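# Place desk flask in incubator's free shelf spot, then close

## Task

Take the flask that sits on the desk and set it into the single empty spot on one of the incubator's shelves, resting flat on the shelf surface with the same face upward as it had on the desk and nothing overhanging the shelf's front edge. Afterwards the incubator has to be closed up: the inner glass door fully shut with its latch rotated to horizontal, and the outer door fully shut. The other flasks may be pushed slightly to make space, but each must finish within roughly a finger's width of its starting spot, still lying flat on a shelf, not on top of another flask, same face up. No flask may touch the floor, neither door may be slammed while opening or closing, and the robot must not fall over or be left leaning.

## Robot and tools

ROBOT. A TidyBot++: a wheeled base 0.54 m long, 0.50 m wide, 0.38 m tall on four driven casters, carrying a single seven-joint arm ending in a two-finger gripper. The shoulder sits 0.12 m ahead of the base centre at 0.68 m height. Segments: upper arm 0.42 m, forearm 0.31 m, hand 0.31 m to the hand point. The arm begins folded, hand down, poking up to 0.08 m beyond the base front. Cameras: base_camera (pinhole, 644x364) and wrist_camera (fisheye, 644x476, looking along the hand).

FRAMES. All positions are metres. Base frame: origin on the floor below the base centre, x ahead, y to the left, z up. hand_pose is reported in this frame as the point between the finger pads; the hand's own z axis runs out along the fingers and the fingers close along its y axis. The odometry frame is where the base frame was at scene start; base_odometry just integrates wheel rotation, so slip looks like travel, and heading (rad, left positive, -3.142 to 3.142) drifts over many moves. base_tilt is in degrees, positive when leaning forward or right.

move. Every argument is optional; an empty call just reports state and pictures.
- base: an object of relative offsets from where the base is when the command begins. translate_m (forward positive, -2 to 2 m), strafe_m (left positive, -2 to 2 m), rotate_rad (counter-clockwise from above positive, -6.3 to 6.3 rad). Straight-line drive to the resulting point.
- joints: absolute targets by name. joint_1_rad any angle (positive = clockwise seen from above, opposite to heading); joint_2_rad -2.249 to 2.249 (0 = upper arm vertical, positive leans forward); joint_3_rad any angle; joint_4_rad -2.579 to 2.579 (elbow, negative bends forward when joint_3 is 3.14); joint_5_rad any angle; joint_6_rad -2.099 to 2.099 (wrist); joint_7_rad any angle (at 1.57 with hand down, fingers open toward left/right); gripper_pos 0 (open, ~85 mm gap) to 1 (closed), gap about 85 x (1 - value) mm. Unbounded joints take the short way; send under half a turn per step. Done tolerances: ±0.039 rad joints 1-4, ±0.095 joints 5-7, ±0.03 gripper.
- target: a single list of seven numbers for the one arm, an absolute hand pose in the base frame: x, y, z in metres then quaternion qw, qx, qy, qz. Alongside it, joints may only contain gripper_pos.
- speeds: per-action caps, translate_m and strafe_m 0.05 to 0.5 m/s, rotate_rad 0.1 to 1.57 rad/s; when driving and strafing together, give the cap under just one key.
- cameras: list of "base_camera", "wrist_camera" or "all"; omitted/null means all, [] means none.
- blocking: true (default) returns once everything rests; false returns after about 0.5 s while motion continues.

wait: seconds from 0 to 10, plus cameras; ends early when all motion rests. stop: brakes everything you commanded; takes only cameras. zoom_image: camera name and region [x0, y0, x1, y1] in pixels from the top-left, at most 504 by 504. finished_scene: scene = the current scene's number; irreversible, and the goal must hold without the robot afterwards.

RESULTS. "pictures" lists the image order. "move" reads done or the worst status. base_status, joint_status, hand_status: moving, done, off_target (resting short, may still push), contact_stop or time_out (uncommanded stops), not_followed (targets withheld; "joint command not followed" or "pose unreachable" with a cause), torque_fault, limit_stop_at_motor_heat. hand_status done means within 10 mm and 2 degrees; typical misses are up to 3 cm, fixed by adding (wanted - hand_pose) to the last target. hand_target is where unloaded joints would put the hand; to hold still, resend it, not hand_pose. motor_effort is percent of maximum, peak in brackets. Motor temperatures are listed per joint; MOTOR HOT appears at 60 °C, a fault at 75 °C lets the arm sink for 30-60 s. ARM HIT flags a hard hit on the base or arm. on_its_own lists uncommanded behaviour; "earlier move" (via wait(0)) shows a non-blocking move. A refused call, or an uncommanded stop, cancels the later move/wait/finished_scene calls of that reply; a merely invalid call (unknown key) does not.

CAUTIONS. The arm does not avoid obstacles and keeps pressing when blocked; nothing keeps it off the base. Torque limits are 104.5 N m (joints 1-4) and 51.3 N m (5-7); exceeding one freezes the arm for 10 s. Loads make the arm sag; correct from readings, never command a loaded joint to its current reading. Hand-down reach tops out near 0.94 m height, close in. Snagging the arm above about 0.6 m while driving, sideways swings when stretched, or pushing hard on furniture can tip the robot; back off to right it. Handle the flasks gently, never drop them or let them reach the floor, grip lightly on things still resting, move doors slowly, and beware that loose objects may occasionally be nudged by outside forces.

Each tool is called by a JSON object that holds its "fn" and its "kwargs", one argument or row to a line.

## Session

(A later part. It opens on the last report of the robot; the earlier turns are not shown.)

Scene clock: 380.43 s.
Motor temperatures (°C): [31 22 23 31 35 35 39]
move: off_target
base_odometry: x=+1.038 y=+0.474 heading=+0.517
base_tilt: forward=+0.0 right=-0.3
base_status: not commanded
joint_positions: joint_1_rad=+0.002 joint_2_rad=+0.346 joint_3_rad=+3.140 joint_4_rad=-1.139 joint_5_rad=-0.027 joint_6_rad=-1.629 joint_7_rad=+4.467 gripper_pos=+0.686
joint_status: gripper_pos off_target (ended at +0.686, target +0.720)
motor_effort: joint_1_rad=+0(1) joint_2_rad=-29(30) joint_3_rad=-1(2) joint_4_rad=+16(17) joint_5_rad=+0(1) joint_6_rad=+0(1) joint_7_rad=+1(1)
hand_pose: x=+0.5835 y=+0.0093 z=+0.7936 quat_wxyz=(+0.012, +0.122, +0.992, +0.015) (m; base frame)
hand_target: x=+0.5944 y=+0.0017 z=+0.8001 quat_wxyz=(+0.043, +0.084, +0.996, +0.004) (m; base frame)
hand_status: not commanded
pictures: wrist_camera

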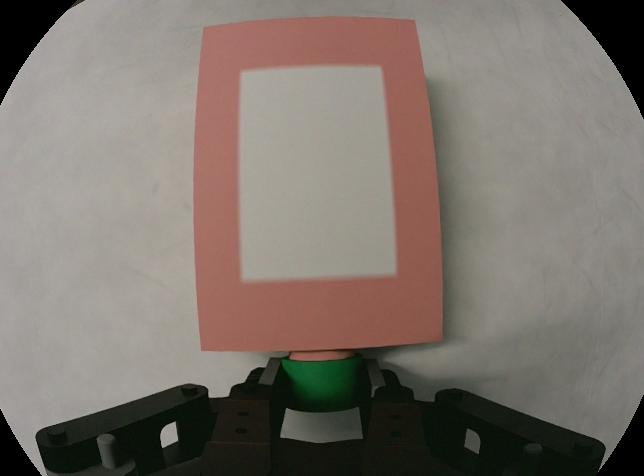

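{"fn": "move", "kwargs": {
  "joints": {"gripper_pos": 0.85},
  "cameras": []
}}

{"fn": "move", "kwargs": {
  "joints": {"joint_2_rad": 0.365, "joint_4_rad": -1.02, "joint_6_rad": -1.71},
  "cameras": ["wrist_camera"]
}}

Scene clock: 388.67 s.
Motor temperatures (°C): [31 22 23 31 35 35 39]
move: off_target
base_odometry: x=+1.038 y=+0.474 heading=+0.517
base_tilt: forward=+0.0 right=-0.3
base_status: not commanded
joint_positions: joint_1_rad=+0.002 joint_2_rad=+0.346 joint_3_rad=+3.140 joint_4_rad=-1.139 joint_5_rad=-0.027 joint_6_rad=-1.629 joint_7_rad=+4.467 gripper_pos=+0.686
joint_status: gripper_pos off_target (ended at +0.686, target +0.850)
motor_effort: joint_1_rad=+0(1) joint_2_rad=-30(30) joint_3_rad=-1(2) joint_4_rad=+16(17) joint_5_rad=+0(1) joint_6_rad=+0(0) joint_7_rad=+1(1)
hand_pose: x=+0.5835 y=+0.0093 z=+0.7936 quat_wxyz=(+0.012, +0.122, +0.992, +0.015) (m; base frame)
hand_target: x=+0.5944 y=+0.0017 z=+0.8001 quat_wxyz=(+0.043, +0.084, +0.996, +0.004) (m; base frame)
hand_status: not commanded
pictures: none
No camera images: "cameras" was empty.

Scene clock: 389.67 s.
Motor temperatures (°C): [31 22 23 31 35 35 39]
move: done
base_odometry: x=+1.038 y=+0.474 heading=+0.517
base_tilt: forward=+0.0 right=-0.3
base_status: not commanded
joint_positions: joint_1_rad=+0.002 joint_2_rad=+0.360 joint_3_rad=+3.140 joint_4_rad=-1.037 joint_5_rad=-0.027 joint_6_rad=-1.666 joint_7_rad=+4.467 gripper_pos=+0.686
joint_status: all done
motor_effort: joint_1_rad=+0(1) joint_2_rad=-31(31) joint_3_rad=-2(2) joint_4_rad=+17(19) joint_5_rad=+0(1) joint_6_rad=+0(1) joint_7_rad=+1(1)
hand_pose: x=+0.6012 y=+0.0093 z=+0.8196 quat_wxyz=(+0.037, +0.121, +0.992, +0.018) (m; base frame)
hand_target: x=+0.5926 y=+0.0017 z=+0.8220 quat_wxyz=(+0.023, +0.084, +0.996, +0.002) (m; base frame)
hand_status: not commanded
pictures: wrist_camera

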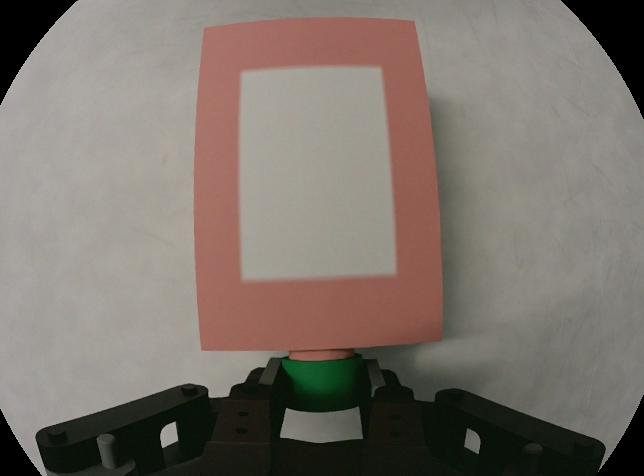

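{"fn": "move", "kwargs": {
  "joints": {"joint_2_rad": 0.42, "joint_4_rad": -0.75, "joint_6_rad": -1.97},
  "cameras": ["wrist_camera"]
}}

Scene clock: 394.47 s.
Motor temperatures (°C): [31 22 23 31 35 35 39]
move: done
base_odometry: x=+1.038 y=+0.474 heading=+0.517
base_tilt: forward=+0.0 right=-0.3
base_status: not commanded
joint_positions: joint_1_rad=+0.002 joint_2_rad=+0.413 joint_3_rad=+3.140 joint_4_rad=-0.769 joint_5_rad=-0.027 joint_6_rad=-1.914 joint_7_rad=+4.467 gripper_pos=+0.686
joint_status: all done
motor_effort: joint_1_rad=+0(1) joint_2_rad=-31(32) joint_3_rad=-1(2) joint_4_rad=+16(18) joint_5_rad=-1(1) joint_6_rad=+1(1) joint_7_rad=+0(1)
hand_pose: x=+0.5930 y=+0.0088 z=+0.8756 quat_wxyz=(+0.021, +0.118, +0.993, +0.015) (m; base frame)
hand_target: x=+0.5805 y=+0.0017 z=+0.8774 quat_wxyz=(+0.001, +0.084, +0.996, +0.000) (m; base frame)
hand_status: not commanded
pictures: wrist_camera

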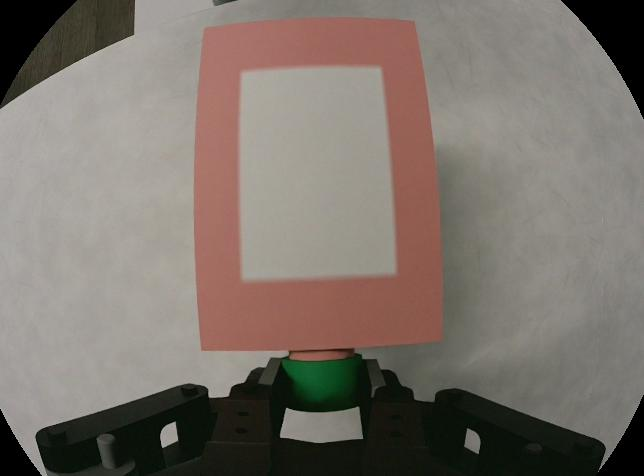

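{"fn": "move", "kwargs": {
  "base": {"translate_m": -0.15},
  "speeds": {"translate_m": 0.15},
  "joints": {"joint_7_rad": 3.1, "gripper_pos": 0.95},
  "cameras": []
}}

{"fn": "move", "kwargs": {
  "joints": {"joint_7_rad": 1.6},
  "cameras": ["wrist_camera"]
}}

Scene clock: 431.93 s.
Motor temperatures (°C): [31 22 23 31 35 35 39]
move: off_target
base_odometry: x=+0.907 y=+0.400 heading=+0.517
base_tilt: forward=+0.1 right=-0.2
base_status: done
joint_positions: joint_1_rad=+0.001 joint_2_rad=+0.427 joint_3_rad=+3.140 joint_4_rad=-0.768 joint_5_rad=-0.027 joint_6_rad=-1.924 joint_7_rad=+3.176 gripper_pos=+0.686
joint_status: gripper_pos off_target (ended at +0.686, target +0.950); the others done
motor_effort: joint_1_rad=+0(2) joint_2_rad=-32(34) joint_3_rad=-1(2) joint_4_rad=+16(17) joint_5_rad=+0(1) joint_6_rad=+0(1) joint_7_rad=+1(1)
hand_pose: x=+0.5928 y=+0.0089 z=+0.8689 quat_wxyz=(-0.001, +0.691, +0.722, +0.017) (m; base frame)
hand_target: x=+0.5805 y=+0.0017 z=+0.8774 quat_wxyz=(+0.000, +0.721, +0.693, +0.001) (m; base frame)
hand_status: not commanded
pictures: none
No camera images: "cameras" was empty.

Scene clock: 434.00 s.
Motor temperatures (°C): [31 22 23 31 35 35 39]
move: done
base_odometry: x=+0.907 y=+0.400 heading=+0.517
base_tilt: forward=+0.0 right=-0.3
base_status: not commanded
joint_positions: joint_1_rad=+0.001 joint_2_rad=+0.427 joint_3_rad=+3.140 joint_4_rad=-0.768 joint_5_rad=-0.027 joint_6_rad=-1.924 joint_7_rad=+1.677 gripper_pos=+0.686
joint_status: all done
motor_effort: joint_1_rad=-1(1) joint_2_rad=-32(32) joint_3_rad=-1(2) joint_4_rad=+16(17) joint_5_rad=+0(1) joint_6_rad=+1(1) joint_7_rad=+1(1)
hand_pose: x=+0.5928 y=+0.0089 z=+0.8689 quat_wxyz=(-0.012, +0.998, +0.058, +0.012) (m; base frame)
hand_target: x=+0.5805 y=+0.0017 z=+0.8774 quat_wxyz=(+0.000, +1.000, +0.015, +0.001) (m; base frame)
hand_status: not commanded
pictures: wrist_camera

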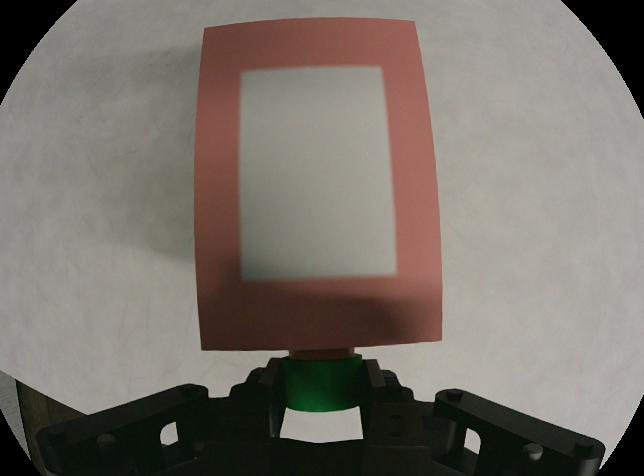

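{"fn": "move", "kwargs": {
  "joints": {"joint_2_rad": 0.355, "joint_4_rad": -1.04, "joint_6_rad": -1.67, "joint_7_rad": 1.5},
  "cameras": ["wrist_camera"]
}}

Scene clock: 445.40 s.
Motor temperatures (°C): [31 22 23 31 35 35 39]
move: done
base_odometry: x=+0.907 y=+0.400 heading=+0.517
base_tilt: forward=+0.0 right=-0.3
base_status: not commanded
joint_positions: joint_1_rad=+0.001 joint_2_rad=+0.386 joint_3_rad=+3.140 joint_4_rad=-1.031 joint_5_rad=-0.027 joint_6_rad=-1.725 joint_7_rad=+1.579 gripper_pos=+0.686
joint_status: all done
motor_effort: joint_1_rad=+0(2) joint_2_rad=-31(33) joint_3_rad=-2(2) joint_4_rad=+17(18) joint_5_rad=+0(1) joint_6_rad=+1(1) joint_7_rad=+1(1)
hand_pose: x=+0.5879 y=+0.0093 z=+0.8087 quat_wxyz=(-0.013, +1.000, +0.006, +0.000) (m; base frame)
hand_target: x=+0.5986 y=+0.0017 z=+0.8209 quat_wxyz=(-0.002, +0.999, -0.035, +0.038) (m; base frame)
hand_status: not commanded
pictures: wrist_camera

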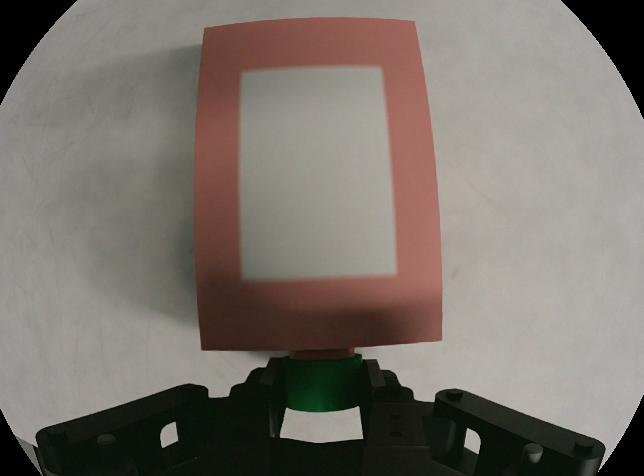

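{"fn": "move", "kwargs": {
  "joints": {"joint_2_rad": 0.347, "joint_4_rad": -1.085, "joint_6_rad": -1.655},
  "cameras": []
}}

{"fn": "move", "kwargs": {
  "joints": {"joint_2_rad": 0.343, "joint_4_rad": -1.105, "joint_6_rad": -1.640},
  "cameras": ["wrist_camera"]
}}

Scene clock: 458.70 s.
Motor temperatures (°C): [31 22 23 31 35 35 39]
move: done
base_odometry: x=+0.907 y=+0.400 heading=+0.517
base_tilt: forward=+0.0 right=-0.3
base_status: not commanded
joint_positions: joint_1_rad=+0.001 joint_2_rad=+0.373 joint_3_rad=+3.140 joint_4_rad=-1.078 joint_5_rad=-0.027 joint_6_rad=-1.706 joint_7_rad=+1.578 gripper_pos=+0.686
joint_status: all done
motor_effort: joint_1_rad=+0(1) joint_2_rad=-30(31) joint_3_rad=-1(2) joint_4_rad=+17(18) joint_5_rad=-1(1) joint_6_rad=+0(1) joint_7_rad=+0(1)
hand_pose: x=+0.5797 y=+0.0093 z=+0.7999 quat_wxyz=(-0.013, +1.000, +0.005, -0.008) (m; base frame)
hand_target: x=+0.5904 y=+0.0017 z=+0.8102 quat_wxyz=(-0.001, +0.999, -0.035, +0.027) (m; base frame)
hand_status: not commanded
pictures: none
No camera images: "cameras" was empty.

Scene clock: 459.27 s.
Motor temperatures (°C): [31 22 23 31 35 35 39]
move: done
base_odometry: x=+0.907 y=+0.400 heading=+0.517
base_tilt: forward=+0.0 right=-0.3
base_status: not commanded
joint_positions: joint_1_rad=+0.001 joint_2_rad=+0.367 joint_3_rad=+3.140 joint_4_rad=-1.095 joint_5_rad=-0.027 joint_6_rad=-1.689 joint_7_rad=+1.578 gripper_pos=+0.686
joint_status: all done
motor_effort: joint_1_rad=+0(1) joint_2_rad=-30(30) joint_3_rad=-1(2) joint_4_rad=+17(17) joint_5_rad=+0(1) joint_6_rad=+0(1) joint_7_rad=+1(1)
hand_pose: x=+0.5795 y=+0.0094 z=+0.7974 quat_wxyz=(-0.013, +1.000, +0.005, -0.005) (m; base frame)
hand_target: x=+0.5892 y=+0.0017 z=+0.8057 quat_wxyz=(-0.001, +0.999, -0.035, +0.027) (m; base frame)
hand_status: not commanded
pictures: wrist_camera

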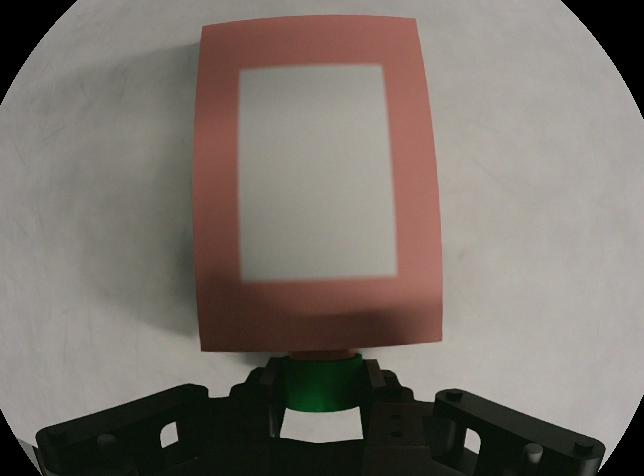

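{"fn": "move", "kwargs": {
  "joints": {"joint_2_rad": 0.339, "joint_4_rad": -1.125, "joint_6_rad": -1.625},
  "cameras": ["wrist_camera"]
}}

Scene clock: 464.23 s.
Motor temperatures (°C): [31 22 23 31 35 35 39]
move: done
base_odometry: x=+0.907 y=+0.400 heading=+0.517
base_tilt: forward=+0.1 right=-0.3
base_status: not commanded
joint_positions: joint_1_rad=+0.001 joint_2_rad=+0.358 joint_3_rad=+3.140 joint_4_rad=-1.112 joint_5_rad=-0.027 joint_6_rad=-1.672 joint_7_rad=+1.578 gripper_pos=+0.686
joint_status: all done
motor_effort: joint_1_rad=+0(1) joint_2_rad=-29(31) joint_3_rad=-1(2) joint_4_rad=+17(17) joint_5_rad=+0(1) joint_6_rad=+0(1) joint_7_rad=+1(1)
hand_pose: x=+0.5790 y=+0.0094 z=+0.7964 quat_wxyz=(-0.013, +1.000, +0.005, +0.000) (m; base frame)
hand_target: x=+0.5878 y=+0.0017 z=+0.8013 quat_wxyz=(-0.001, +0.999, -0.035, +0.026) (m; base frame)
hand_status: not commanded
pictures: wrist_camera

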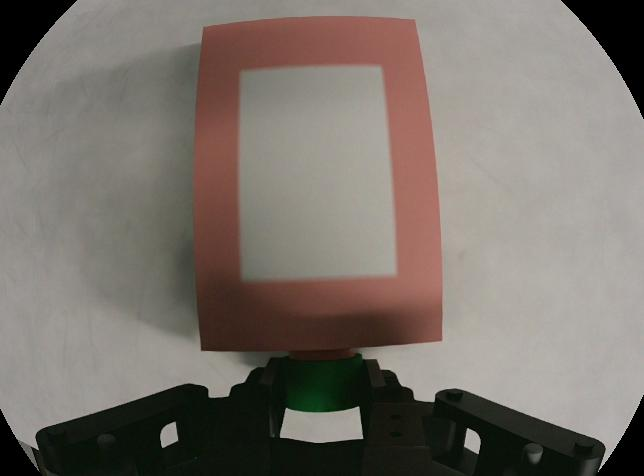

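{"fn": "move", "kwargs": {
  "joints": {"gripper_pos": 0.66},
  "cameras": ["wrist_camera"]
}}

{"fn": "move", "kwargs": {
  "joints": {"gripper_pos": 0.0},
  "cameras": ["wrist_camera"]
}}

Scene clock: 471.77 s.
Motor temperatures (°C): [31 22 23 31 35 35 39]
move: done
base_odometry: x=+0.907 y=+0.400 heading=+0.517
base_tilt: forward=+0.0 right=-0.3
base_status: not commanded
joint_positions: joint_1_rad=+0.001 joint_2_rad=+0.358 joint_3_rad=+3.140 joint_4_rad=-1.112 joint_5_rad=-0.027 joint_6_rad=-1.672 joint_7_rad=+1.577 gripper_pos=+0.659
joint_status: all done
motor_effort: joint_1_rad=+0(1) joint_2_rad=-30(30) joint_3_rad=-2(2) joint_4_rad=+17(17) joint_5_rad=+0(1) joint_6_rad=+0(0) joint_7_rad=+0(1)
hand_pose: x=+0.5788 y=+0.0094 z=+0.7962 quat_wxyz=(-0.013, +1.000, +0.005, -0.001) (m; base frame)
hand_target: x=+0.5878 y=+0.0017 z=+0.8013 quat_wxyz=(-0.001, +0.999, -0.035, +0.026) (m; base frame)
hand_status: not commanded
pictures: wrist_camera

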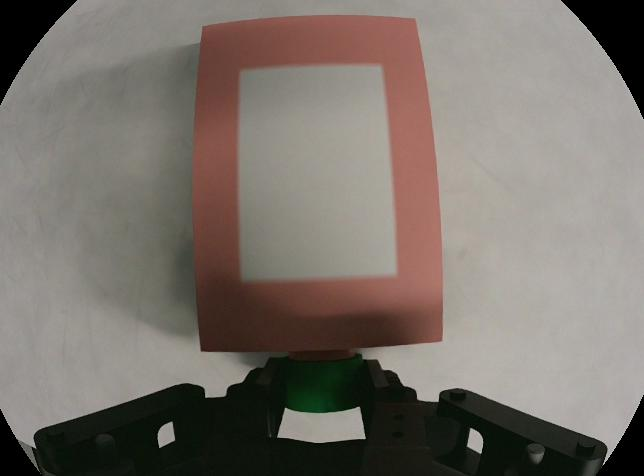

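Scene clock: 472.67 s.
Motor temperatures (°C): [31 22 23 31 35 35 39]
move: done
base_odometry: x=+0.907 y=+0.400 heading=+0.517
base_tilt: forward=+0.0 right=-0.3
base_status: not commanded
joint_positions: joint_1_rad=+0.001 joint_2_rad=+0.358 joint_3_rad=+3.140 joint_4_rad=-1.112 joint_5_rad=-0.027 joint_6_rad=-1.672 joint_7_rad=+1.577 gripper_pos=+0.000
joint_status: all done
motor_effort: joint_1_rad=-1(1) joint_2_rad=-30(30) joint_3_rad=-2(2) joint_4_rad=+17(17) joint_5_rad=+0(1) joint_6_rad=+0(1) joint_7_rad=+1(1)
hand_pose: x=+0.5788 y=+0.0094 z=+0.7962 quat_wxyz=(-0.013, +1.000, +0.005, -0.001) (m; base frame)
hand_target: x=+0.5878 y=+0.0017 z=+0.8013 quat_wxyz=(-0.001, +0.999, -0.035, +0.026) (m; base frame)
hand_status: not commanded
pictures: wrist_camera

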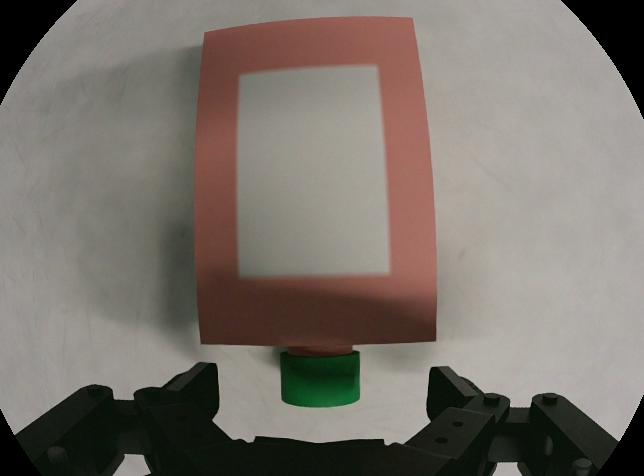

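{"fn": "move", "kwargs": {
  "joints": {"joint_2_rad": 0.45, "joint_4_rad": -0.6, "joint_6_rad": -2.05},
  "cameras": ["wrist_camera"]
}}

{"fn": "move", "kwargs": {
  "base": {"translate_m": -0.25},
  "cameras": []
}}

{"fn": "move", "kwargs": {
  "joints": {"joint_2_rad": -0.1, "joint_4_rad": -1.888, "joint_6_rad": -0.3, "joint_7_rad": 1.6, "joint_5_rad": 0.03},
  "cameras": ["wrist_camera"]
}}

Scene clock: 493.30 s.
Motor temperatures (°C): [31 23 23 31 35 35 39]
move: done
base_odometry: x=+0.907 y=+0.400 heading=+0.517
base_tilt: forward=+0.1 right=-0.3
base_status: not commanded
joint_positions: joint_1_rad=+0.001 joint_2_rad=+0.440 joint_3_rad=+3.140 joint_4_rad=-0.618 joint_5_rad=-0.027 joint_6_rad=-1.995 joint_7_rad=+1.577 gripper_pos=+0.000
joint_status: all done
motor_effort: joint_1_rad=+0(1) joint_2_rad=-31(32) joint_3_rad=-1(2) joint_4_rad=+15(18) joint_5_rad=+0(1) joint_6_rad=+1(2) joint_7_rad=+1(1)
hand_pose: x=+0.5997 y=+0.0086 z=+0.9068 quat_wxyz=(-0.012, +0.999, +0.009, +0.044) (m; base frame)
hand_target: x=+0.5876 y=+0.0016 z=+0.9061 quat_wxyz=(-0.001, +0.999, -0.035, +0.021) (m; base frame)
hand_status: not commanded
pictures: wrist_camera

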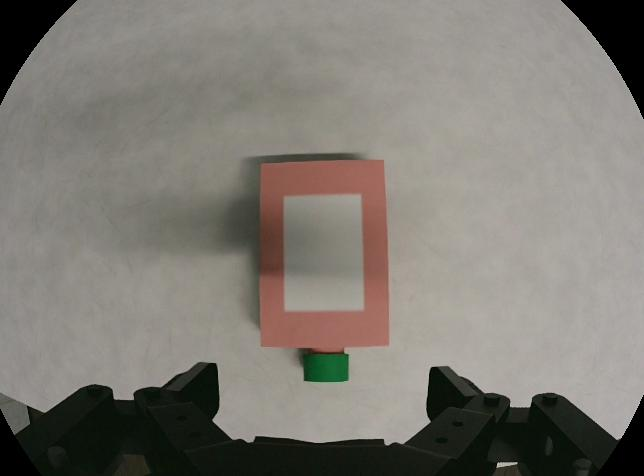

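Scene clock: 495.00 s.
Motor temperatures (°C): [31 23 23 31 35 35 39]
move: done
base_odometry: x=+0.690 y=+0.276 heading=+0.517
base_tilt: forward=+0.1 right=-0.3
base_status: done
joint_positions: joint_1_rad=+0.001 joint_2_rad=+0.451 joint_3_rad=+3.140 joint_4_rad=-0.615 joint_5_rad=-0.027 joint_6_rad=-2.004 joint_7_rad=+1.577 gripper_pos=+0.000
joint_status: not commanded
motor_effort: joint_1_rad=+0(2) joint_2_rad=-31(34) joint_3_rad=+0(2) joint_4_rad=+15(16) joint_5_rad=+0(1) joint_6_rad=+1(2) joint_7_rad=+0(1)
hand_pose: x=+0.5996 y=+0.0086 z=+0.9023 quat_wxyz=(-0.012, +0.999, +0.009, +0.036) (m; base frame)
hand_target: x=+0.5876 y=+0.0016 z=+0.9061 quat_wxyz=(-0.001, +0.999, -0.035, +0.021) (m; base frame)
hand_status: not commanded
pictures: none
No camera images: "cameras" was empty.

Scene clock: 498.00 s.
Motor temperatures (°C): [31 23 23 31 35 35 39]
move: done
base_odometry: x=+0.690 y=+0.276 heading=+0.517
base_tilt: forward=+0.1 right=-0.4
base_status: not commanded
joint_positions: joint_1_rad=+0.001 joint_2_rad=-0.079 joint_3_rad=+3.140 joint_4_rad=-1.876 joint_5_rad=-0.026 joint_6_rad=-0.352 joint_7_rad=+1.577 gripper_pos=+0.000
joint_status: all done
motor_effort: joint_1_rad=+0(2) joint_2_rad=-17(32) joint_3_rad=-1(2) joint_4_rad=+21(22) joint_5_rad=+1(1) joint_6_rad=+8(8) joint_7_rad=+0(1)
hand_pose: x=+0.6529 y=+0.0041 z=+0.8609 quat_wxyz=(-0.008, +0.879, -0.006, +0.476) (m; base frame)
hand_target: x=+0.6545 y=-0.0009 z=+0.8788 quat_wxyz=(+0.018, +0.864, +0.023, +0.502) (m; base frame)
hand_status: not commanded
pictures: wrist_camera

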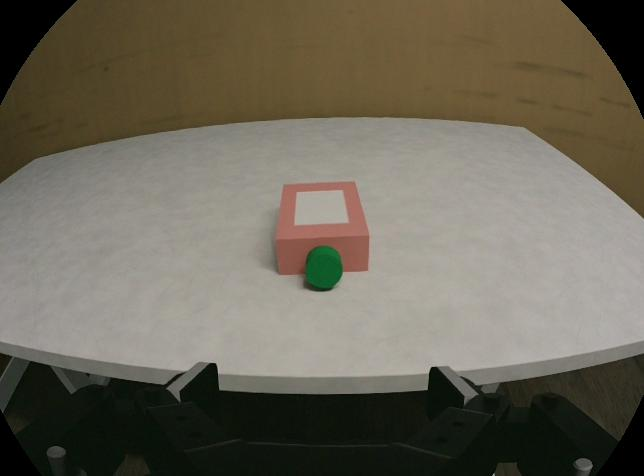

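{"fn": "move", "kwargs": {
  "joints": {"joint_2_rad": -0.06, "joint_4_rad": -2.07, "joint_6_rad": -0.04},
  "cameras": ["wrist_camera"]
}}

Scene clock: 506.87 s.
Motor temperatures (°C): [31 22 23 31 35 35 39]
move: done
base_odometry: x=+0.690 y=+0.276 heading=+0.517
base_tilt: forward=+0.0 right=-0.3
base_status: not commanded
joint_positions: joint_1_rad=+0.001 joint_2_rad=-0.067 joint_3_rad=+3.140 joint_4_rad=-2.061 joint_5_rad=-0.026 joint_6_rad=-0.092 joint_7_rad=+1.577 gripper_pos=+0.000
joint_status: all done
motor_effort: joint_1_rad=-1(1) joint_2_rad=-17(18) joint_3_rad=+0(1) joint_4_rad=+20(22) joint_5_rad=+0(1) joint_6_rad=+8(9) joint_7_rad=+1(1)
hand_pose: x=+0.6484 y=+0.0020 z=+0.8190 quat_wxyz=(-0.006, +0.864, -0.008, +0.503) (m; base frame)
hand_target: x=+0.6545 y=+0.0015 z=+0.8246 quat_wxyz=(+0.016, +0.854, +0.025, +0.519) (m; base frame)
hand_status: not commanded
pictures: wrist_camera

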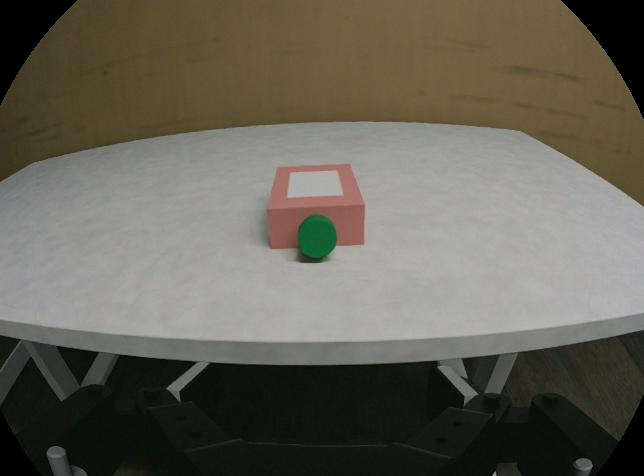

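{"fn": "move", "kwargs": {
  "base": {"translate_m": 0.13},
  "speeds": {"translate_m": 0.15},
  "cameras": ["wrist_camera"]
}}

Scene clock: 512.53 s.
Motor temperatures (°C): [31 22 23 31 35 35 39]
move: done
base_odometry: x=+0.803 y=+0.340 heading=+0.517
base_tilt: forward=+0.1 right=-0.3
base_status: done
joint_positions: joint_1_rad=+0.001 joint_2_rad=-0.059 joint_3_rad=+3.140 joint_4_rad=-2.062 joint_5_rad=-0.026 joint_6_rad=-0.087 joint_7_rad=+1.577 gripper_pos=+0.000
joint_status: not commanded
motor_effort: joint_1_rad=+0(2) joint_2_rad=-18(20) joint_3_rad=-1(2) joint_4_rad=+20(21) joint_5_rad=+0(1) joint_6_rad=+8(8) joint_7_rad=+1(1)
hand_pose: x=+0.6499 y=+0.0019 z=+0.8154 quat_wxyz=(-0.006, +0.865, -0.008, +0.502) (m; base frame)
hand_target: x=+0.6545 y=+0.0015 z=+0.8246 quat_wxyz=(+0.016, +0.854, +0.025, +0.519) (m; base frame)
hand_status: not commanded
pictures: wrist_camera

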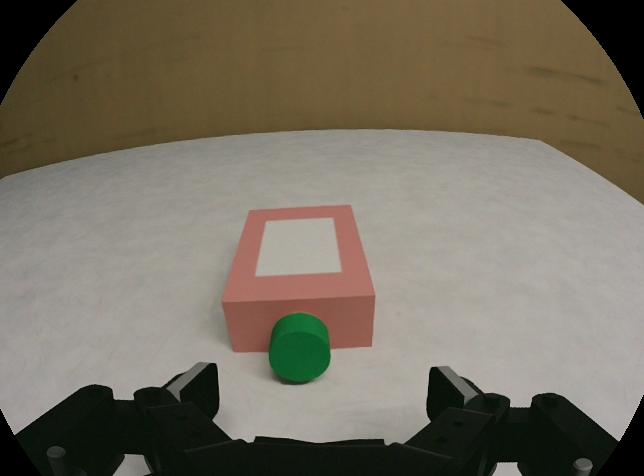

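{"fn": "move", "kwargs": {
  "base": {"translate_m": 0.028, "strafe_m": 0.009},
  "speeds": {"translate_m": 0.1},
  "cameras": ["wrist_camera"]
}}

Scene clock: 525.57 s.
Motor temperatures (°C): [31 22 23 31 35 35 39]
move: done
base_odometry: x=+0.823 y=+0.362 heading=+0.517
base_tilt: forward=+0.1 right=-0.3
base_status: done
joint_positions: joint_1_rad=+0.001 joint_2_rad=-0.054 joint_3_rad=+3.140 joint_4_rad=-2.063 joint_5_rad=-0.026 joint_6_rad=-0.085 joint_7_rad=+1.577 gripper_pos=+0.000
joint_status: not commanded
motor_effort: joint_1_rad=-1(2) joint_2_rad=-17(20) joint_3_rad=+0(1) joint_4_rad=+20(21) joint_5_rad=+1(1) joint_6_rad=+8(8) joint_7_rad=+0(1)
hand_pose: x=+0.6505 y=+0.0019 z=+0.8130 quat_wxyz=(-0.006, +0.866, -0.008, +0.500) (m; base frame)
hand_target: x=+0.6545 y=+0.0015 z=+0.8246 quat_wxyz=(+0.016, +0.854, +0.025, +0.519) (m; base frame)
hand_status: not commanded
pictures: wrist_camera

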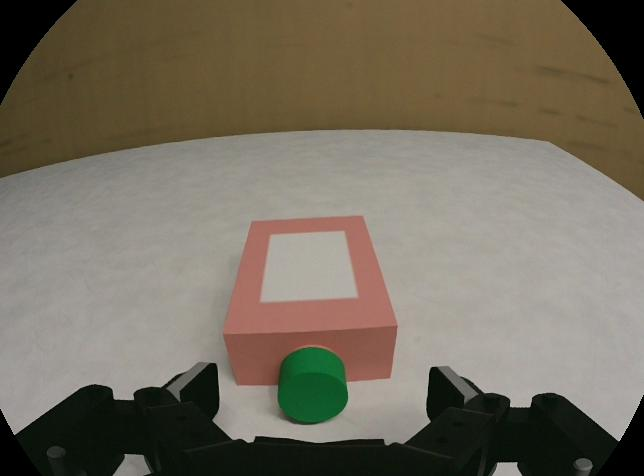

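{"fn": "move", "kwargs": {
  "base": {"translate_m": 0.013, "strafe_m": 0.004},
  "speeds": {"translate_m": 0.05},
  "joints": {"joint_2_rad": -0.051, "joint_4_rad": -2.09, "joint_6_rad": -0.01},
  "cameras": ["wrist_camera"]
}}

Scene clock: 535.07 s.
Motor temperatures (°C): [31 22 23 31 35 35 39]
move: done
base_odometry: x=+0.833 y=+0.372 heading=+0.516
base_tilt: forward=+0.1 right=-0.3
base_status: done
joint_positions: joint_1_rad=+0.001 joint_2_rad=-0.050 joint_3_rad=+3.140 joint_4_rad=-2.081 joint_5_rad=-0.026 joint_6_rad=-0.055 joint_7_rad=+1.577 gripper_pos=+0.000
joint_status: all done
motor_effort: joint_1_rad=+0(1) joint_2_rad=-18(20) joint_3_rad=-1(2) joint_4_rad=+20(20) joint_5_rad=+0(1) joint_6_rad=+8(9) joint_7_rad=+0(1)
hand_pose: x=+0.6505 y=+0.0017 z=+0.8087 quat_wxyz=(-0.006, +0.864, -0.008, +0.503) (m; base frame)
hand_target: x=+0.6544 y=+0.0017 z=+0.8169 quat_wxyz=(+0.015, +0.854, +0.026, +0.519) (m; base frame)
hand_status: not commanded
pictures: wrist_camera

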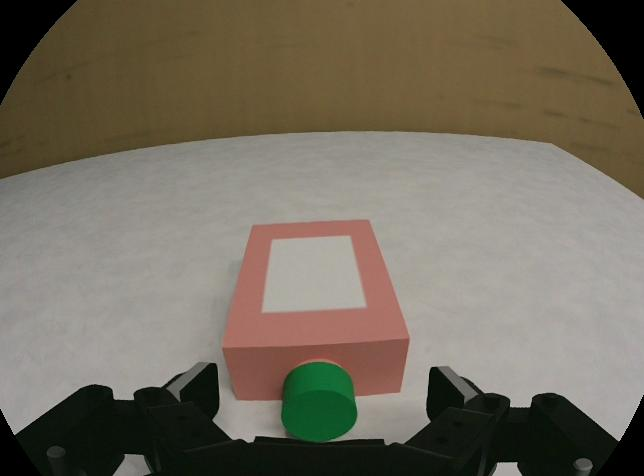

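{"fn": "move", "kwargs": {
  "joints": {"gripper_pos": 0.6},
  "cameras": ["wrist_camera"]
}}

{"fn": "move", "kwargs": {
  "joints": {"gripper_pos": 0.75},
  "cameras": ["wrist_camera"]
}}

Scene clock: 540.10 s.
Motor temperatures (°C): [31 22 23 31 35 35 39]
move: done
base_odometry: x=+0.833 y=+0.372 heading=+0.516
base_tilt: forward=+0.1 right=-0.3
base_status: not commanded
joint_positions: joint_1_rad=+0.001 joint_2_rad=-0.050 joint_3_rad=+3.140 joint_4_rad=-2.081 joint_5_rad=-0.026 joint_6_rad=-0.055 joint_7_rad=+1.577 gripper_pos=+0.600
joint_status: all done
motor_effort: joint_1_rad=+1(1) joint_2_rad=-18(18) joint_3_rad=-1(2) joint_4_rad=+20(20) joint_5_rad=+1(1) joint_6_rad=+8(8) joint_7_rad=+1(1)
hand_pose: x=+0.6505 y=+0.0017 z=+0.8087 quat_wxyz=(-0.006, +0.864, -0.008, +0.503) (m; base frame)
hand_target: x=+0.6544 y=+0.0017 z=+0.8169 quat_wxyz=(+0.015, +0.854, +0.026, +0.519) (m; base frame)
hand_status: not commanded
pictures: wrist_camera

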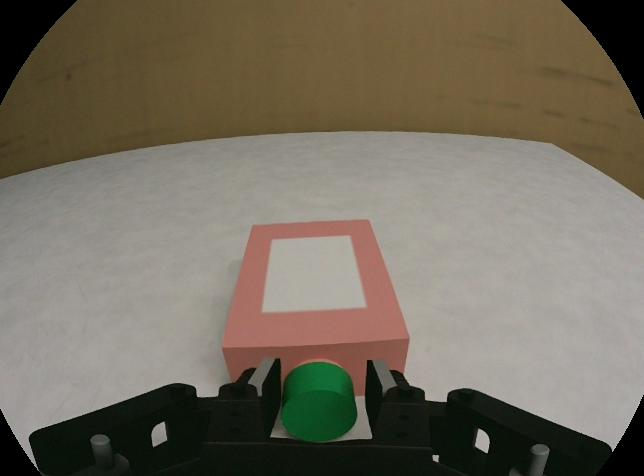

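Scene clock: 541.00 s.
Motor temperatures (°C): [31 22 23 31 35 35 39]
move: done
base_odometry: x=+0.833 y=+0.372 heading=+0.516
base_tilt: forward=+0.0 right=-0.3
base_status: not commanded
joint_positions: joint_1_rad=+0.001 joint_2_rad=-0.052 joint_3_rad=+3.140 joint_4_rad=-2.086 joint_5_rad=-0.026 joint_6_rad=-0.038 joint_7_rad=+1.577 gripper_pos=+0.750
joint_status: all done
motor_effort: joint_1_rad=+0(1) joint_2_rad=-17(19) joint_3_rad=+0(1) joint_4_rad=+20(21) joint_5_rad=+0(1) joint_6_rad=+8(9) joint_7_rad=+1(1)
hand_pose: x=+0.6512 y=+0.0015 z=+0.8117 quat_wxyz=(-0.005, +0.860, -0.008, +0.509) (m; base frame)
hand_target: x=+0.6544 y=+0.0017 z=+0.8169 quat_wxyz=(+0.015, +0.854, +0.026, +0.519) (m; base frame)
hand_status: not commanded
pictures: wrist_camera

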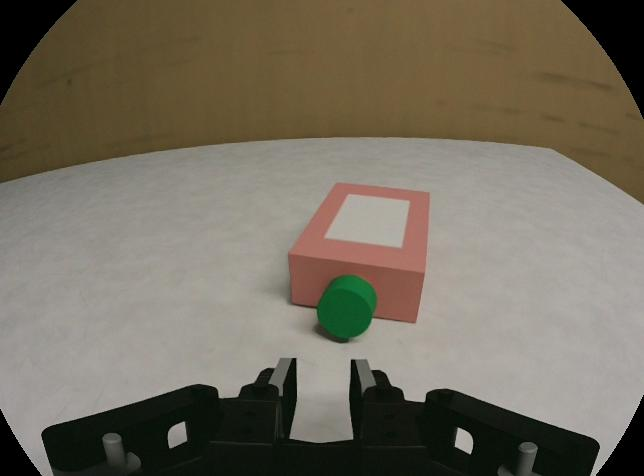

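{"fn": "move", "kwargs": {
  "base": {"translate_m": -0.05},
  "joints": {"gripper_pos": 0.0},
  "cameras": []
}}

{"fn": "move", "kwargs": {
  "base": {"rotate_rad": -0.227},
  "joints": {"joint_2_rad": -0.07, "joint_4_rad": -2.11, "joint_6_rad": 0.12},
  "cameras": []
}}

{"fn": "move", "kwargs": {
  "base": {"strafe_m": 0.15},
  "cameras": ["wrist_camera"]
}}

Scene clock: 620.03 s.
Motor temperatures (°C): [31 22 23 31 35 35 39]
move: done
base_odometry: x=+0.789 y=+0.347 heading=+0.516
base_tilt: forward=+0.1 right=-0.3
base_status: done
joint_positions: joint_1_rad=+0.001 joint_2_rad=-0.051 joint_3_rad=+3.140 joint_4_rad=-2.087 joint_5_rad=-0.026 joint_6_rad=-0.038 joint_7_rad=+1.577 gripper_pos=+0.000
joint_status: all done
motor_effort: joint_1_rad=+0(2) joint_2_rad=-18(20) joint_3_rad=+0(2) joint_4_rad=+20(21) joint_5_rad=+0(1) joint_6_rad=+8(8) joint_7_rad=+1(1)
hand_pose: x=+0.6512 y=+0.0015 z=+0.8111 quat_wxyz=(-0.005, +0.861, -0.008, +0.509) (m; base frame)
hand_target: x=+0.6544 y=+0.0017 z=+0.8169 quat_wxyz=(+0.015, +0.854, +0.026, +0.519) (m; base frame)
hand_status: not commanded
pictures: none
No camera images: "cameras" was empty.

Scene clock: 621.13 s.
Motor temperatures (°C): [31 22 23 31 35 35 39]
move: done
base_odometry: x=+0.789 y=+0.347 heading=+0.289
base_tilt: forward=+0.0 right=-0.3
base_status: done
joint_positions: joint_1_rad=+0.004 joint_2_rad=-0.056 joint_3_rad=+3.143 joint_4_rad=-2.106 joint_5_rad=-0.026 joint_6_rad=+0.093 joint_7_rad=+1.577 gripper_pos=+0.000
joint_status: all done
motor_effort: joint_1_rad=-1(2) joint_2_rad=-18(19) joint_3_rad=-1(3) joint_4_rad=+21(21) joint_5_rad=+0(1) joint_6_rad=+8(9) joint_7_rad=+1(1)
hand_pose: x=+0.6628 y=-0.0021 z=+0.8397 quat_wxyz=(-0.003, +0.830, -0.011, +0.558) (m; base frame)
hand_target: x=+0.6624 y=+0.0030 z=+0.8529 quat_wxyz=(+0.015, +0.819, +0.026, +0.573) (m; base frame)
hand_status: not commanded
pictures: none
No camera images: "cameras" was empty.

Scene clock: 622.57 s.
Motor temperatures (°C): [31 22 23 31 35 35 39]
move: done
base_odometry: x=+0.746 y=+0.491 heading=+0.288
base_tilt: forward=+0.0 right=-0.3
base_status: done
joint_positions: joint_1_rad=+0.000 joint_2_rad=-0.056 joint_3_rad=+3.141 joint_4_rad=-2.106 joint_5_rad=-0.026 joint_6_rad=+0.093 joint_7_rad=+1.577 gripper_pos=+0.000
joint_status: not commanded
motor_effort: joint_1_rad=+0(2) joint_2_rad=-18(19) joint_3_rad=+0(3) joint_4_rad=+20(21) joint_5_rad=+0(1) joint_6_rad=+8(9) joint_7_rad=+0(1)
hand_pose: x=+0.6627 y=+0.0011 z=+0.8397 quat_wxyz=(-0.005, +0.830, -0.008, +0.558) (m; base frame)
hand_target: x=+0.6624 y=+0.0030 z=+0.8529 quat_wxyz=(+0.015, +0.819, +0.026, +0.573) (m; base frame)
hand_status: not commanded
pictures: wrist_camera

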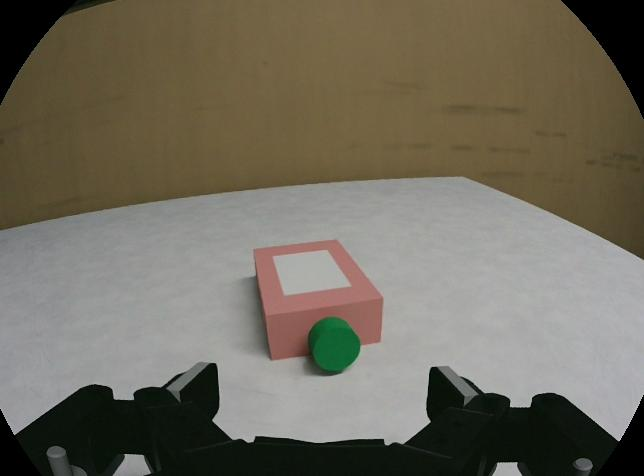

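{"fn": "move", "kwargs": {
  "base": {"rotate_rad": 0.25},
  "cameras": []
}}

{"fn": "move", "kwargs": {
  "base": {"strafe_m": -0.19},
  "cameras": ["wrist_camera"]
}}

Scene clock: 652.37 s.
Motor temperatures (°C): [31 22 23 31 35 35 39]
move: done
base_odometry: x=+0.746 y=+0.491 heading=+0.538
base_tilt: forward=+0.0 right=-0.3
base_status: done
joint_positions: joint_1_rad=-0.004 joint_2_rad=-0.056 joint_3_rad=+3.137 joint_4_rad=-2.106 joint_5_rad=-0.026 joint_6_rad=+0.093 joint_7_rad=+1.577 gripper_pos=+0.000
joint_status: not commanded
motor_effort: joint_1_rad=+0(3) joint_2_rad=-18(18) joint_3_rad=-1(4) joint_4_rad=+20(20) joint_5_rad=+1(1) joint_6_rad=+9(9) joint_7_rad=+1(1)
hand_pose: x=+0.6627 y=+0.0052 z=+0.8397 quat_wxyz=(-0.007, +0.830, -0.005, +0.558) (m; base frame)
hand_target: x=+0.6624 y=+0.0030 z=+0.8529 quat_wxyz=(+0.015, +0.819, +0.026, +0.573) (m; base frame)
hand_status: not commanded
pictures: none
No camera images: "cameras" was empty.

Scene clock: 653.87 s.
Motor temperatures (°C): [31 22 23 31 35 35 39]
move: done
base_odometry: x=+0.844 y=+0.328 heading=+0.539
base_tilt: forward=+0.1 right=-0.3
base_status: done
joint_positions: joint_1_rad=+0.000 joint_2_rad=-0.056 joint_3_rad=+3.141 joint_4_rad=-2.106 joint_5_rad=-0.026 joint_6_rad=+0.093 joint_7_rad=+1.577 gripper_pos=+0.000
joint_status: not commanded
motor_effort: joint_1_rad=+0(3) joint_2_rad=-17(18) joint_3_rad=-1(3) joint_4_rad=+19(21) joint_5_rad=+0(1) joint_6_rad=+8(9) joint_7_rad=+1(1)
hand_pose: x=+0.6627 y=+0.0009 z=+0.8397 quat_wxyz=(-0.005, +0.830, -0.009, +0.558) (m; base frame)
hand_target: x=+0.6624 y=+0.0030 z=+0.8529 quat_wxyz=(+0.015, +0.819, +0.026, +0.573) (m; base frame)
hand_status: not commanded
pictures: wrist_camera

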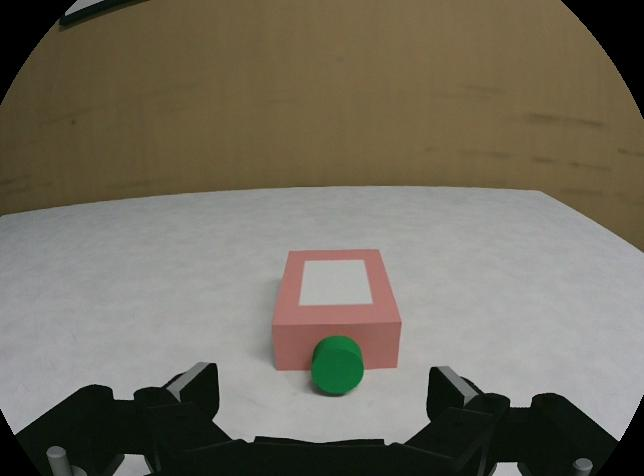

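{"fn": "move", "kwargs": {
  "joints": {"joint_2_rad": -0.02, "joint_4_rad": -2.165, "joint_6_rad": 0.225},
  "base": {"translate_m": 0.045, "strafe_m": -0.0085},
  "speeds": {"translate_m": 0.1},
  "cameras": ["wrist_camera"]
}}

Scene clock: 668.60 s.
Motor temperatures (°C): [31 22 23 31 35 35 39]
move: done
base_odometry: x=+0.887 y=+0.344 heading=+0.539
base_tilt: forward=+0.0 right=-0.3
base_status: done
joint_positions: joint_1_rad=+0.000 joint_2_rad=-0.018 joint_3_rad=+3.141 joint_4_rad=-2.157 joint_5_rad=-0.026 joint_6_rad=+0.183 joint_7_rad=+1.577 gripper_pos=+0.000
joint_status: all done
motor_effort: joint_1_rad=+0(1) joint_2_rad=-19(21) joint_3_rad=-1(2) joint_4_rad=+19(21) joint_5_rad=+0(1) joint_6_rad=+8(9) joint_7_rad=+1(1)
hand_pose: x=+0.6650 y=+0.0001 z=+0.8163 quat_wxyz=(-0.004, +0.829, -0.009, +0.558) (m; base frame)
hand_target: x=+0.6670 y=+0.0039 z=+0.8252 quat_wxyz=(+0.014, +0.819, +0.026, +0.573) (m; base frame)
hand_status: not commanded
pictures: wrist_camera

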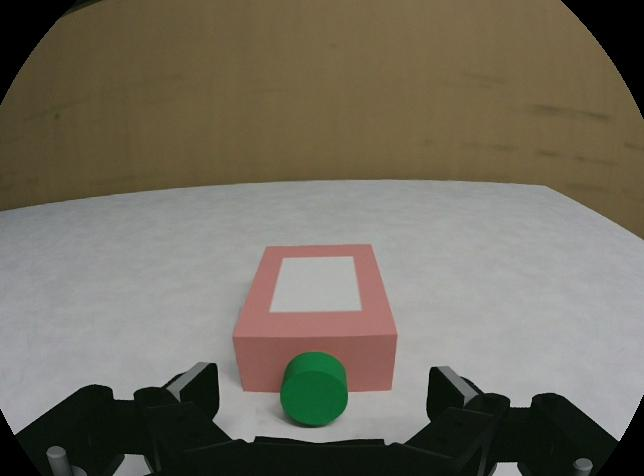

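{"fn": "move", "kwargs": {
  "joints": {"joint_2_rad": 0.005, "joint_4_rad": -2.195, "joint_6_rad": 0.285},
  "base": {"translate_m": 0.016, "strafe_m": 0.0035},
  "speeds": {"translate_m": 0.05},
  "cameras": ["wrist_camera"]
}}

Scene clock: 675.83 s.
Motor temperatures (°C): [31 22 23 31 35 35 39]
move: done
base_odometry: x=+0.899 y=+0.355 heading=+0.539
base_tilt: forward=+0.1 right=-0.3
base_status: done
joint_positions: joint_1_rad=+0.000 joint_2_rad=+0.004 joint_3_rad=+3.141 joint_4_rad=-2.186 joint_5_rad=-0.026 joint_6_rad=+0.243 joint_7_rad=+1.577 gripper_pos=+0.000
joint_status: all done
motor_effort: joint_1_rad=+0(1) joint_2_rad=-19(22) joint_3_rad=-1(2) joint_4_rad=+19(20) joint_5_rad=+0(1) joint_6_rad=+8(9) joint_7_rad=+1(1)
hand_pose: x=+0.6663 y=-0.0003 z=+0.8060 quat_wxyz=(-0.003, +0.827, -0.009, +0.563) (m; base frame)
hand_target: x=+0.6683 y=+0.0045 z=+0.8125 quat_wxyz=(+0.013, +0.817, +0.026, +0.575) (m; base frame)
hand_status: not commanded
pictures: wrist_camera

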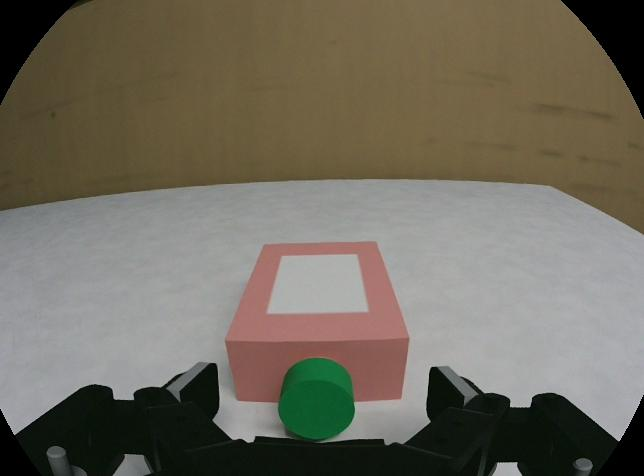

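{"fn": "move", "kwargs": {
  "joints": {"joint_2_rad": 0.02, "joint_4_rad": -2.214, "joint_6_rad": 0.322},
  "base": {"translate_m": 0.007, "strafe_m": 0.002},
  "speeds": {"translate_m": 0.05},
  "cameras": ["wrist_camera"]
}}

Scene clock: 682.43 s.
Motor temperatures (°C): [31 22 23 31 35 35 39]
move: done
base_odometry: x=+0.904 y=+0.360 heading=+0.539
base_tilt: forward=+0.0 right=-0.3
base_status: done
joint_positions: joint_1_rad=+0.000 joint_2_rad=+0.018 joint_3_rad=+3.141 joint_4_rad=-2.202 joint_5_rad=-0.026 joint_6_rad=+0.281 joint_7_rad=+1.577 gripper_pos=+0.000
joint_status: all done
motor_effort: joint_1_rad=+0(1) joint_2_rad=-18(20) joint_3_rad=+0(2) joint_4_rad=+19(20) joint_5_rad=+0(1) joint_6_rad=+8(9) joint_7_rad=+1(1)
hand_pose: x=+0.6673 y=-0.0006 z=+0.7998 quat_wxyz=(-0.002, +0.825, -0.010, +0.565) (m; base frame)
hand_target: x=+0.6684 y=+0.0048 z=+0.8047 quat_wxyz=(+0.012, +0.816, +0.027, +0.577) (m; base frame)
hand_status: not commanded
pictures: wrist_camera

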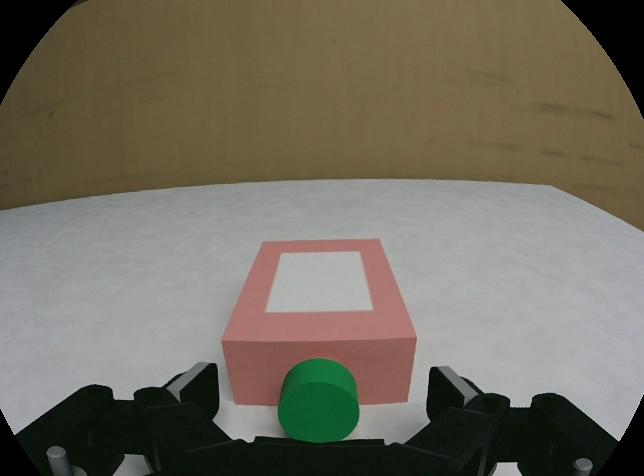

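{"fn": "move", "kwargs": {
  "joints": {"joint_2_rad": 0.032, "joint_4_rad": -2.228, "joint_6_rad": 0.348},
  "base": {"translate_m": 0.004, "strafe_m": 0.001},
  "speeds": {"translate_m": 0.05},
  "cameras": ["wrist_camera"]
}}

Scene clock: 688.50 s.
Motor temperatures (°C): [31 22 23 31 35 35 39]
move: done
base_odometry: x=+0.907 y=+0.363 heading=+0.538
base_tilt: forward=+0.1 right=-0.2
base_status: done
joint_positions: joint_1_rad=+0.000 joint_2_rad=+0.030 joint_3_rad=+3.141 joint_4_rad=-2.216 joint_5_rad=-0.026 joint_6_rad=+0.306 joint_7_rad=+1.577 gripper_pos=+0.000
joint_status: all done
motor_effort: joint_1_rad=+0(2) joint_2_rad=-19(21) joint_3_rad=-1(2) joint_4_rad=+18(19) joint_5_rad=+0(1) joint_6_rad=+8(9) joint_7_rad=+1(1)
hand_pose: x=+0.6673 y=-0.0008 z=+0.7938 quat_wxyz=(-0.002, +0.825, -0.010, +0.565) (m; base frame)
hand_target: x=+0.6684 y=+0.0050 z=+0.7982 quat_wxyz=(+0.012, +0.816, +0.027, +0.577) (m; base frame)
hand_status: not commanded
pictures: wrist_camera

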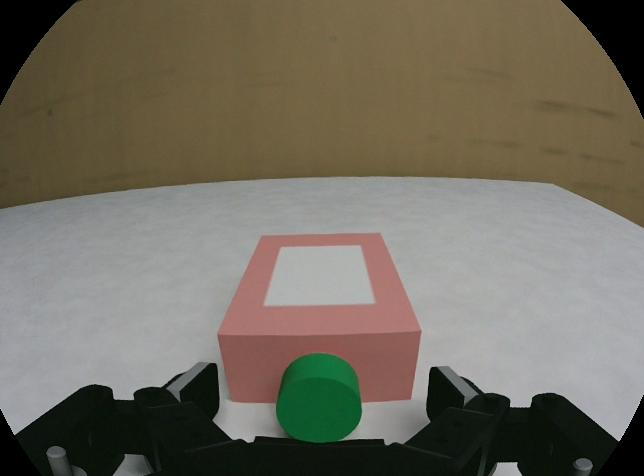

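{"fn": "move", "kwargs": {
  "joints": {"gripper_pos": 0.62},
  "cameras": []
}}

{"fn": "move", "kwargs": {
  "joints": {"gripper_pos": 0.69},
  "cameras": ["wrist_camera"]
}}

Scene clock: 693.90 s.
Motor temperatures (°C): [31 22 23 31 35 35 39]
move: done
base_odometry: x=+0.907 y=+0.363 heading=+0.538
base_tilt: forward=+0.1 right=-0.2
base_status: not commanded
joint_positions: joint_1_rad=+0.000 joint_2_rad=+0.030 joint_3_rad=+3.141 joint_4_rad=-2.216 joint_5_rad=-0.026 joint_6_rad=+0.306 joint_7_rad=+1.577 gripper_pos=+0.620
joint_status: all done
motor_effort: joint_1_rad=+0(1) joint_2_rad=-19(19) joint_3_rad=-1(1) joint_4_rad=+18(19) joint_5_rad=+0(1) joint_6_rad=+8(9) joint_7_rad=+0(1)
hand_pose: x=+0.6673 y=-0.0008 z=+0.7937 quat_wxyz=(-0.002, +0.825, -0.010, +0.565) (m; base frame)
hand_target: x=+0.6684 y=+0.0050 z=+0.7982 quat_wxyz=(+0.012, +0.816, +0.027, +0.577) (m; base frame)
hand_status: not commanded
pictures: none
No camera images: "cameras" was empty.

Scene clock: 694.37 s.
Motor temperatures (°C): [31 22 23 31 35 35 39]
move: done
base_odometry: x=+0.907 y=+0.363 heading=+0.538
base_tilt: forward=+0.0 right=-0.3
base_status: not commanded
joint_positions: joint_1_rad=+0.000 joint_2_rad=+0.030 joint_3_rad=+3.141 joint_4_rad=-2.216 joint_5_rad=-0.026 joint_6_rad=+0.307 joint_7_rad=+1.577 gripper_pos=+0.674
joint_status: all done
motor_effort: joint_1_rad=+1(1) joint_2_rad=-19(19) joint_3_rad=-1(1) joint_4_rad=+17(19) joint_5_rad=+0(1) joint_6_rad=+8(9) joint_7_rad=+1(1)
hand_pose: x=+0.6674 y=-0.0009 z=+0.7939 quat_wxyz=(-0.002, +0.825, -0.010, +0.566) (m; base frame)
hand_target: x=+0.6684 y=+0.0050 z=+0.7982 quat_wxyz=(+0.012, +0.816, +0.027, +0.577) (m; base frame)
hand_status: not commanded
pictures: wrist_camera

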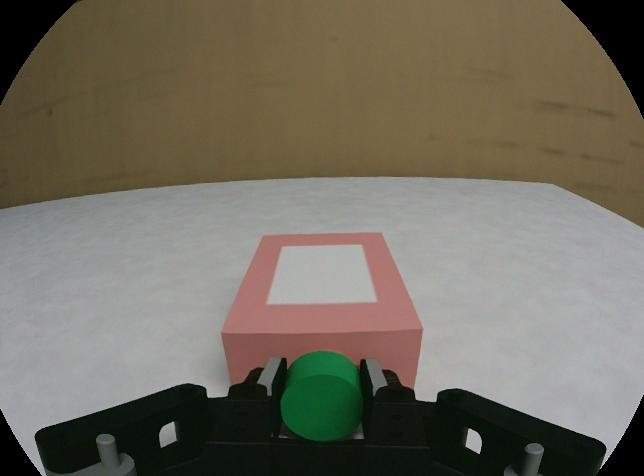

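{"fn": "move", "kwargs": {
  "joints": {"gripper_pos": 0.76},
  "cameras": ["wrist_camera"]
}}

Scene clock: 697.63 s.
Motor temperatures (°C): [31 22 23 31 35 35 39]
move: off_target
base_odometry: x=+0.907 y=+0.363 heading=+0.538
base_tilt: forward=+0.0 right=-0.3
base_status: not commanded
joint_positions: joint_1_rad=+0.000 joint_2_rad=+0.030 joint_3_rad=+3.141 joint_4_rad=-2.216 joint_5_rad=-0.026 joint_6_rad=+0.307 joint_7_rad=+1.577 gripper_pos=+0.682
joint_status: gripper_pos off_target (ended at +0.682, target +0.760)
motor_effort: joint_1_rad=+0(1) joint_2_rad=-18(19) joint_3_rad=-1(2) joint_4_rad=+17(18) joint_5_rad=+1(1) joint_6_rad=+8(8) joint_7_rad=+0(1)
hand_pose: x=+0.6674 y=-0.0009 z=+0.7939 quat_wxyz=(-0.002, +0.825, -0.010, +0.566) (m; base frame)
hand_target: x=+0.6684 y=+0.0050 z=+0.7982 quat_wxyz=(+0.012, +0.816, +0.027, +0.577) (m; base frame)
hand_status: not commanded
pictures: wrist_camera

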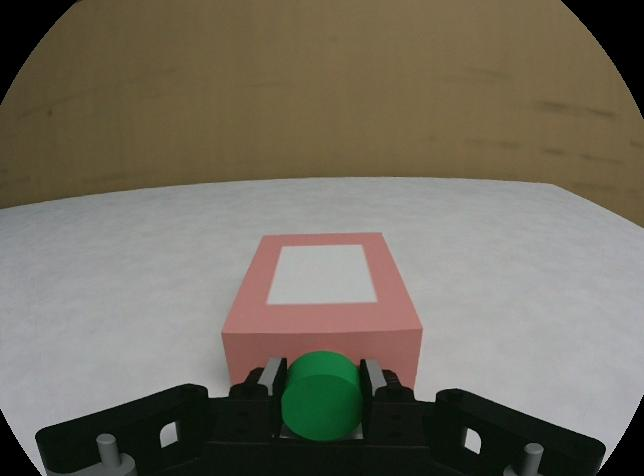

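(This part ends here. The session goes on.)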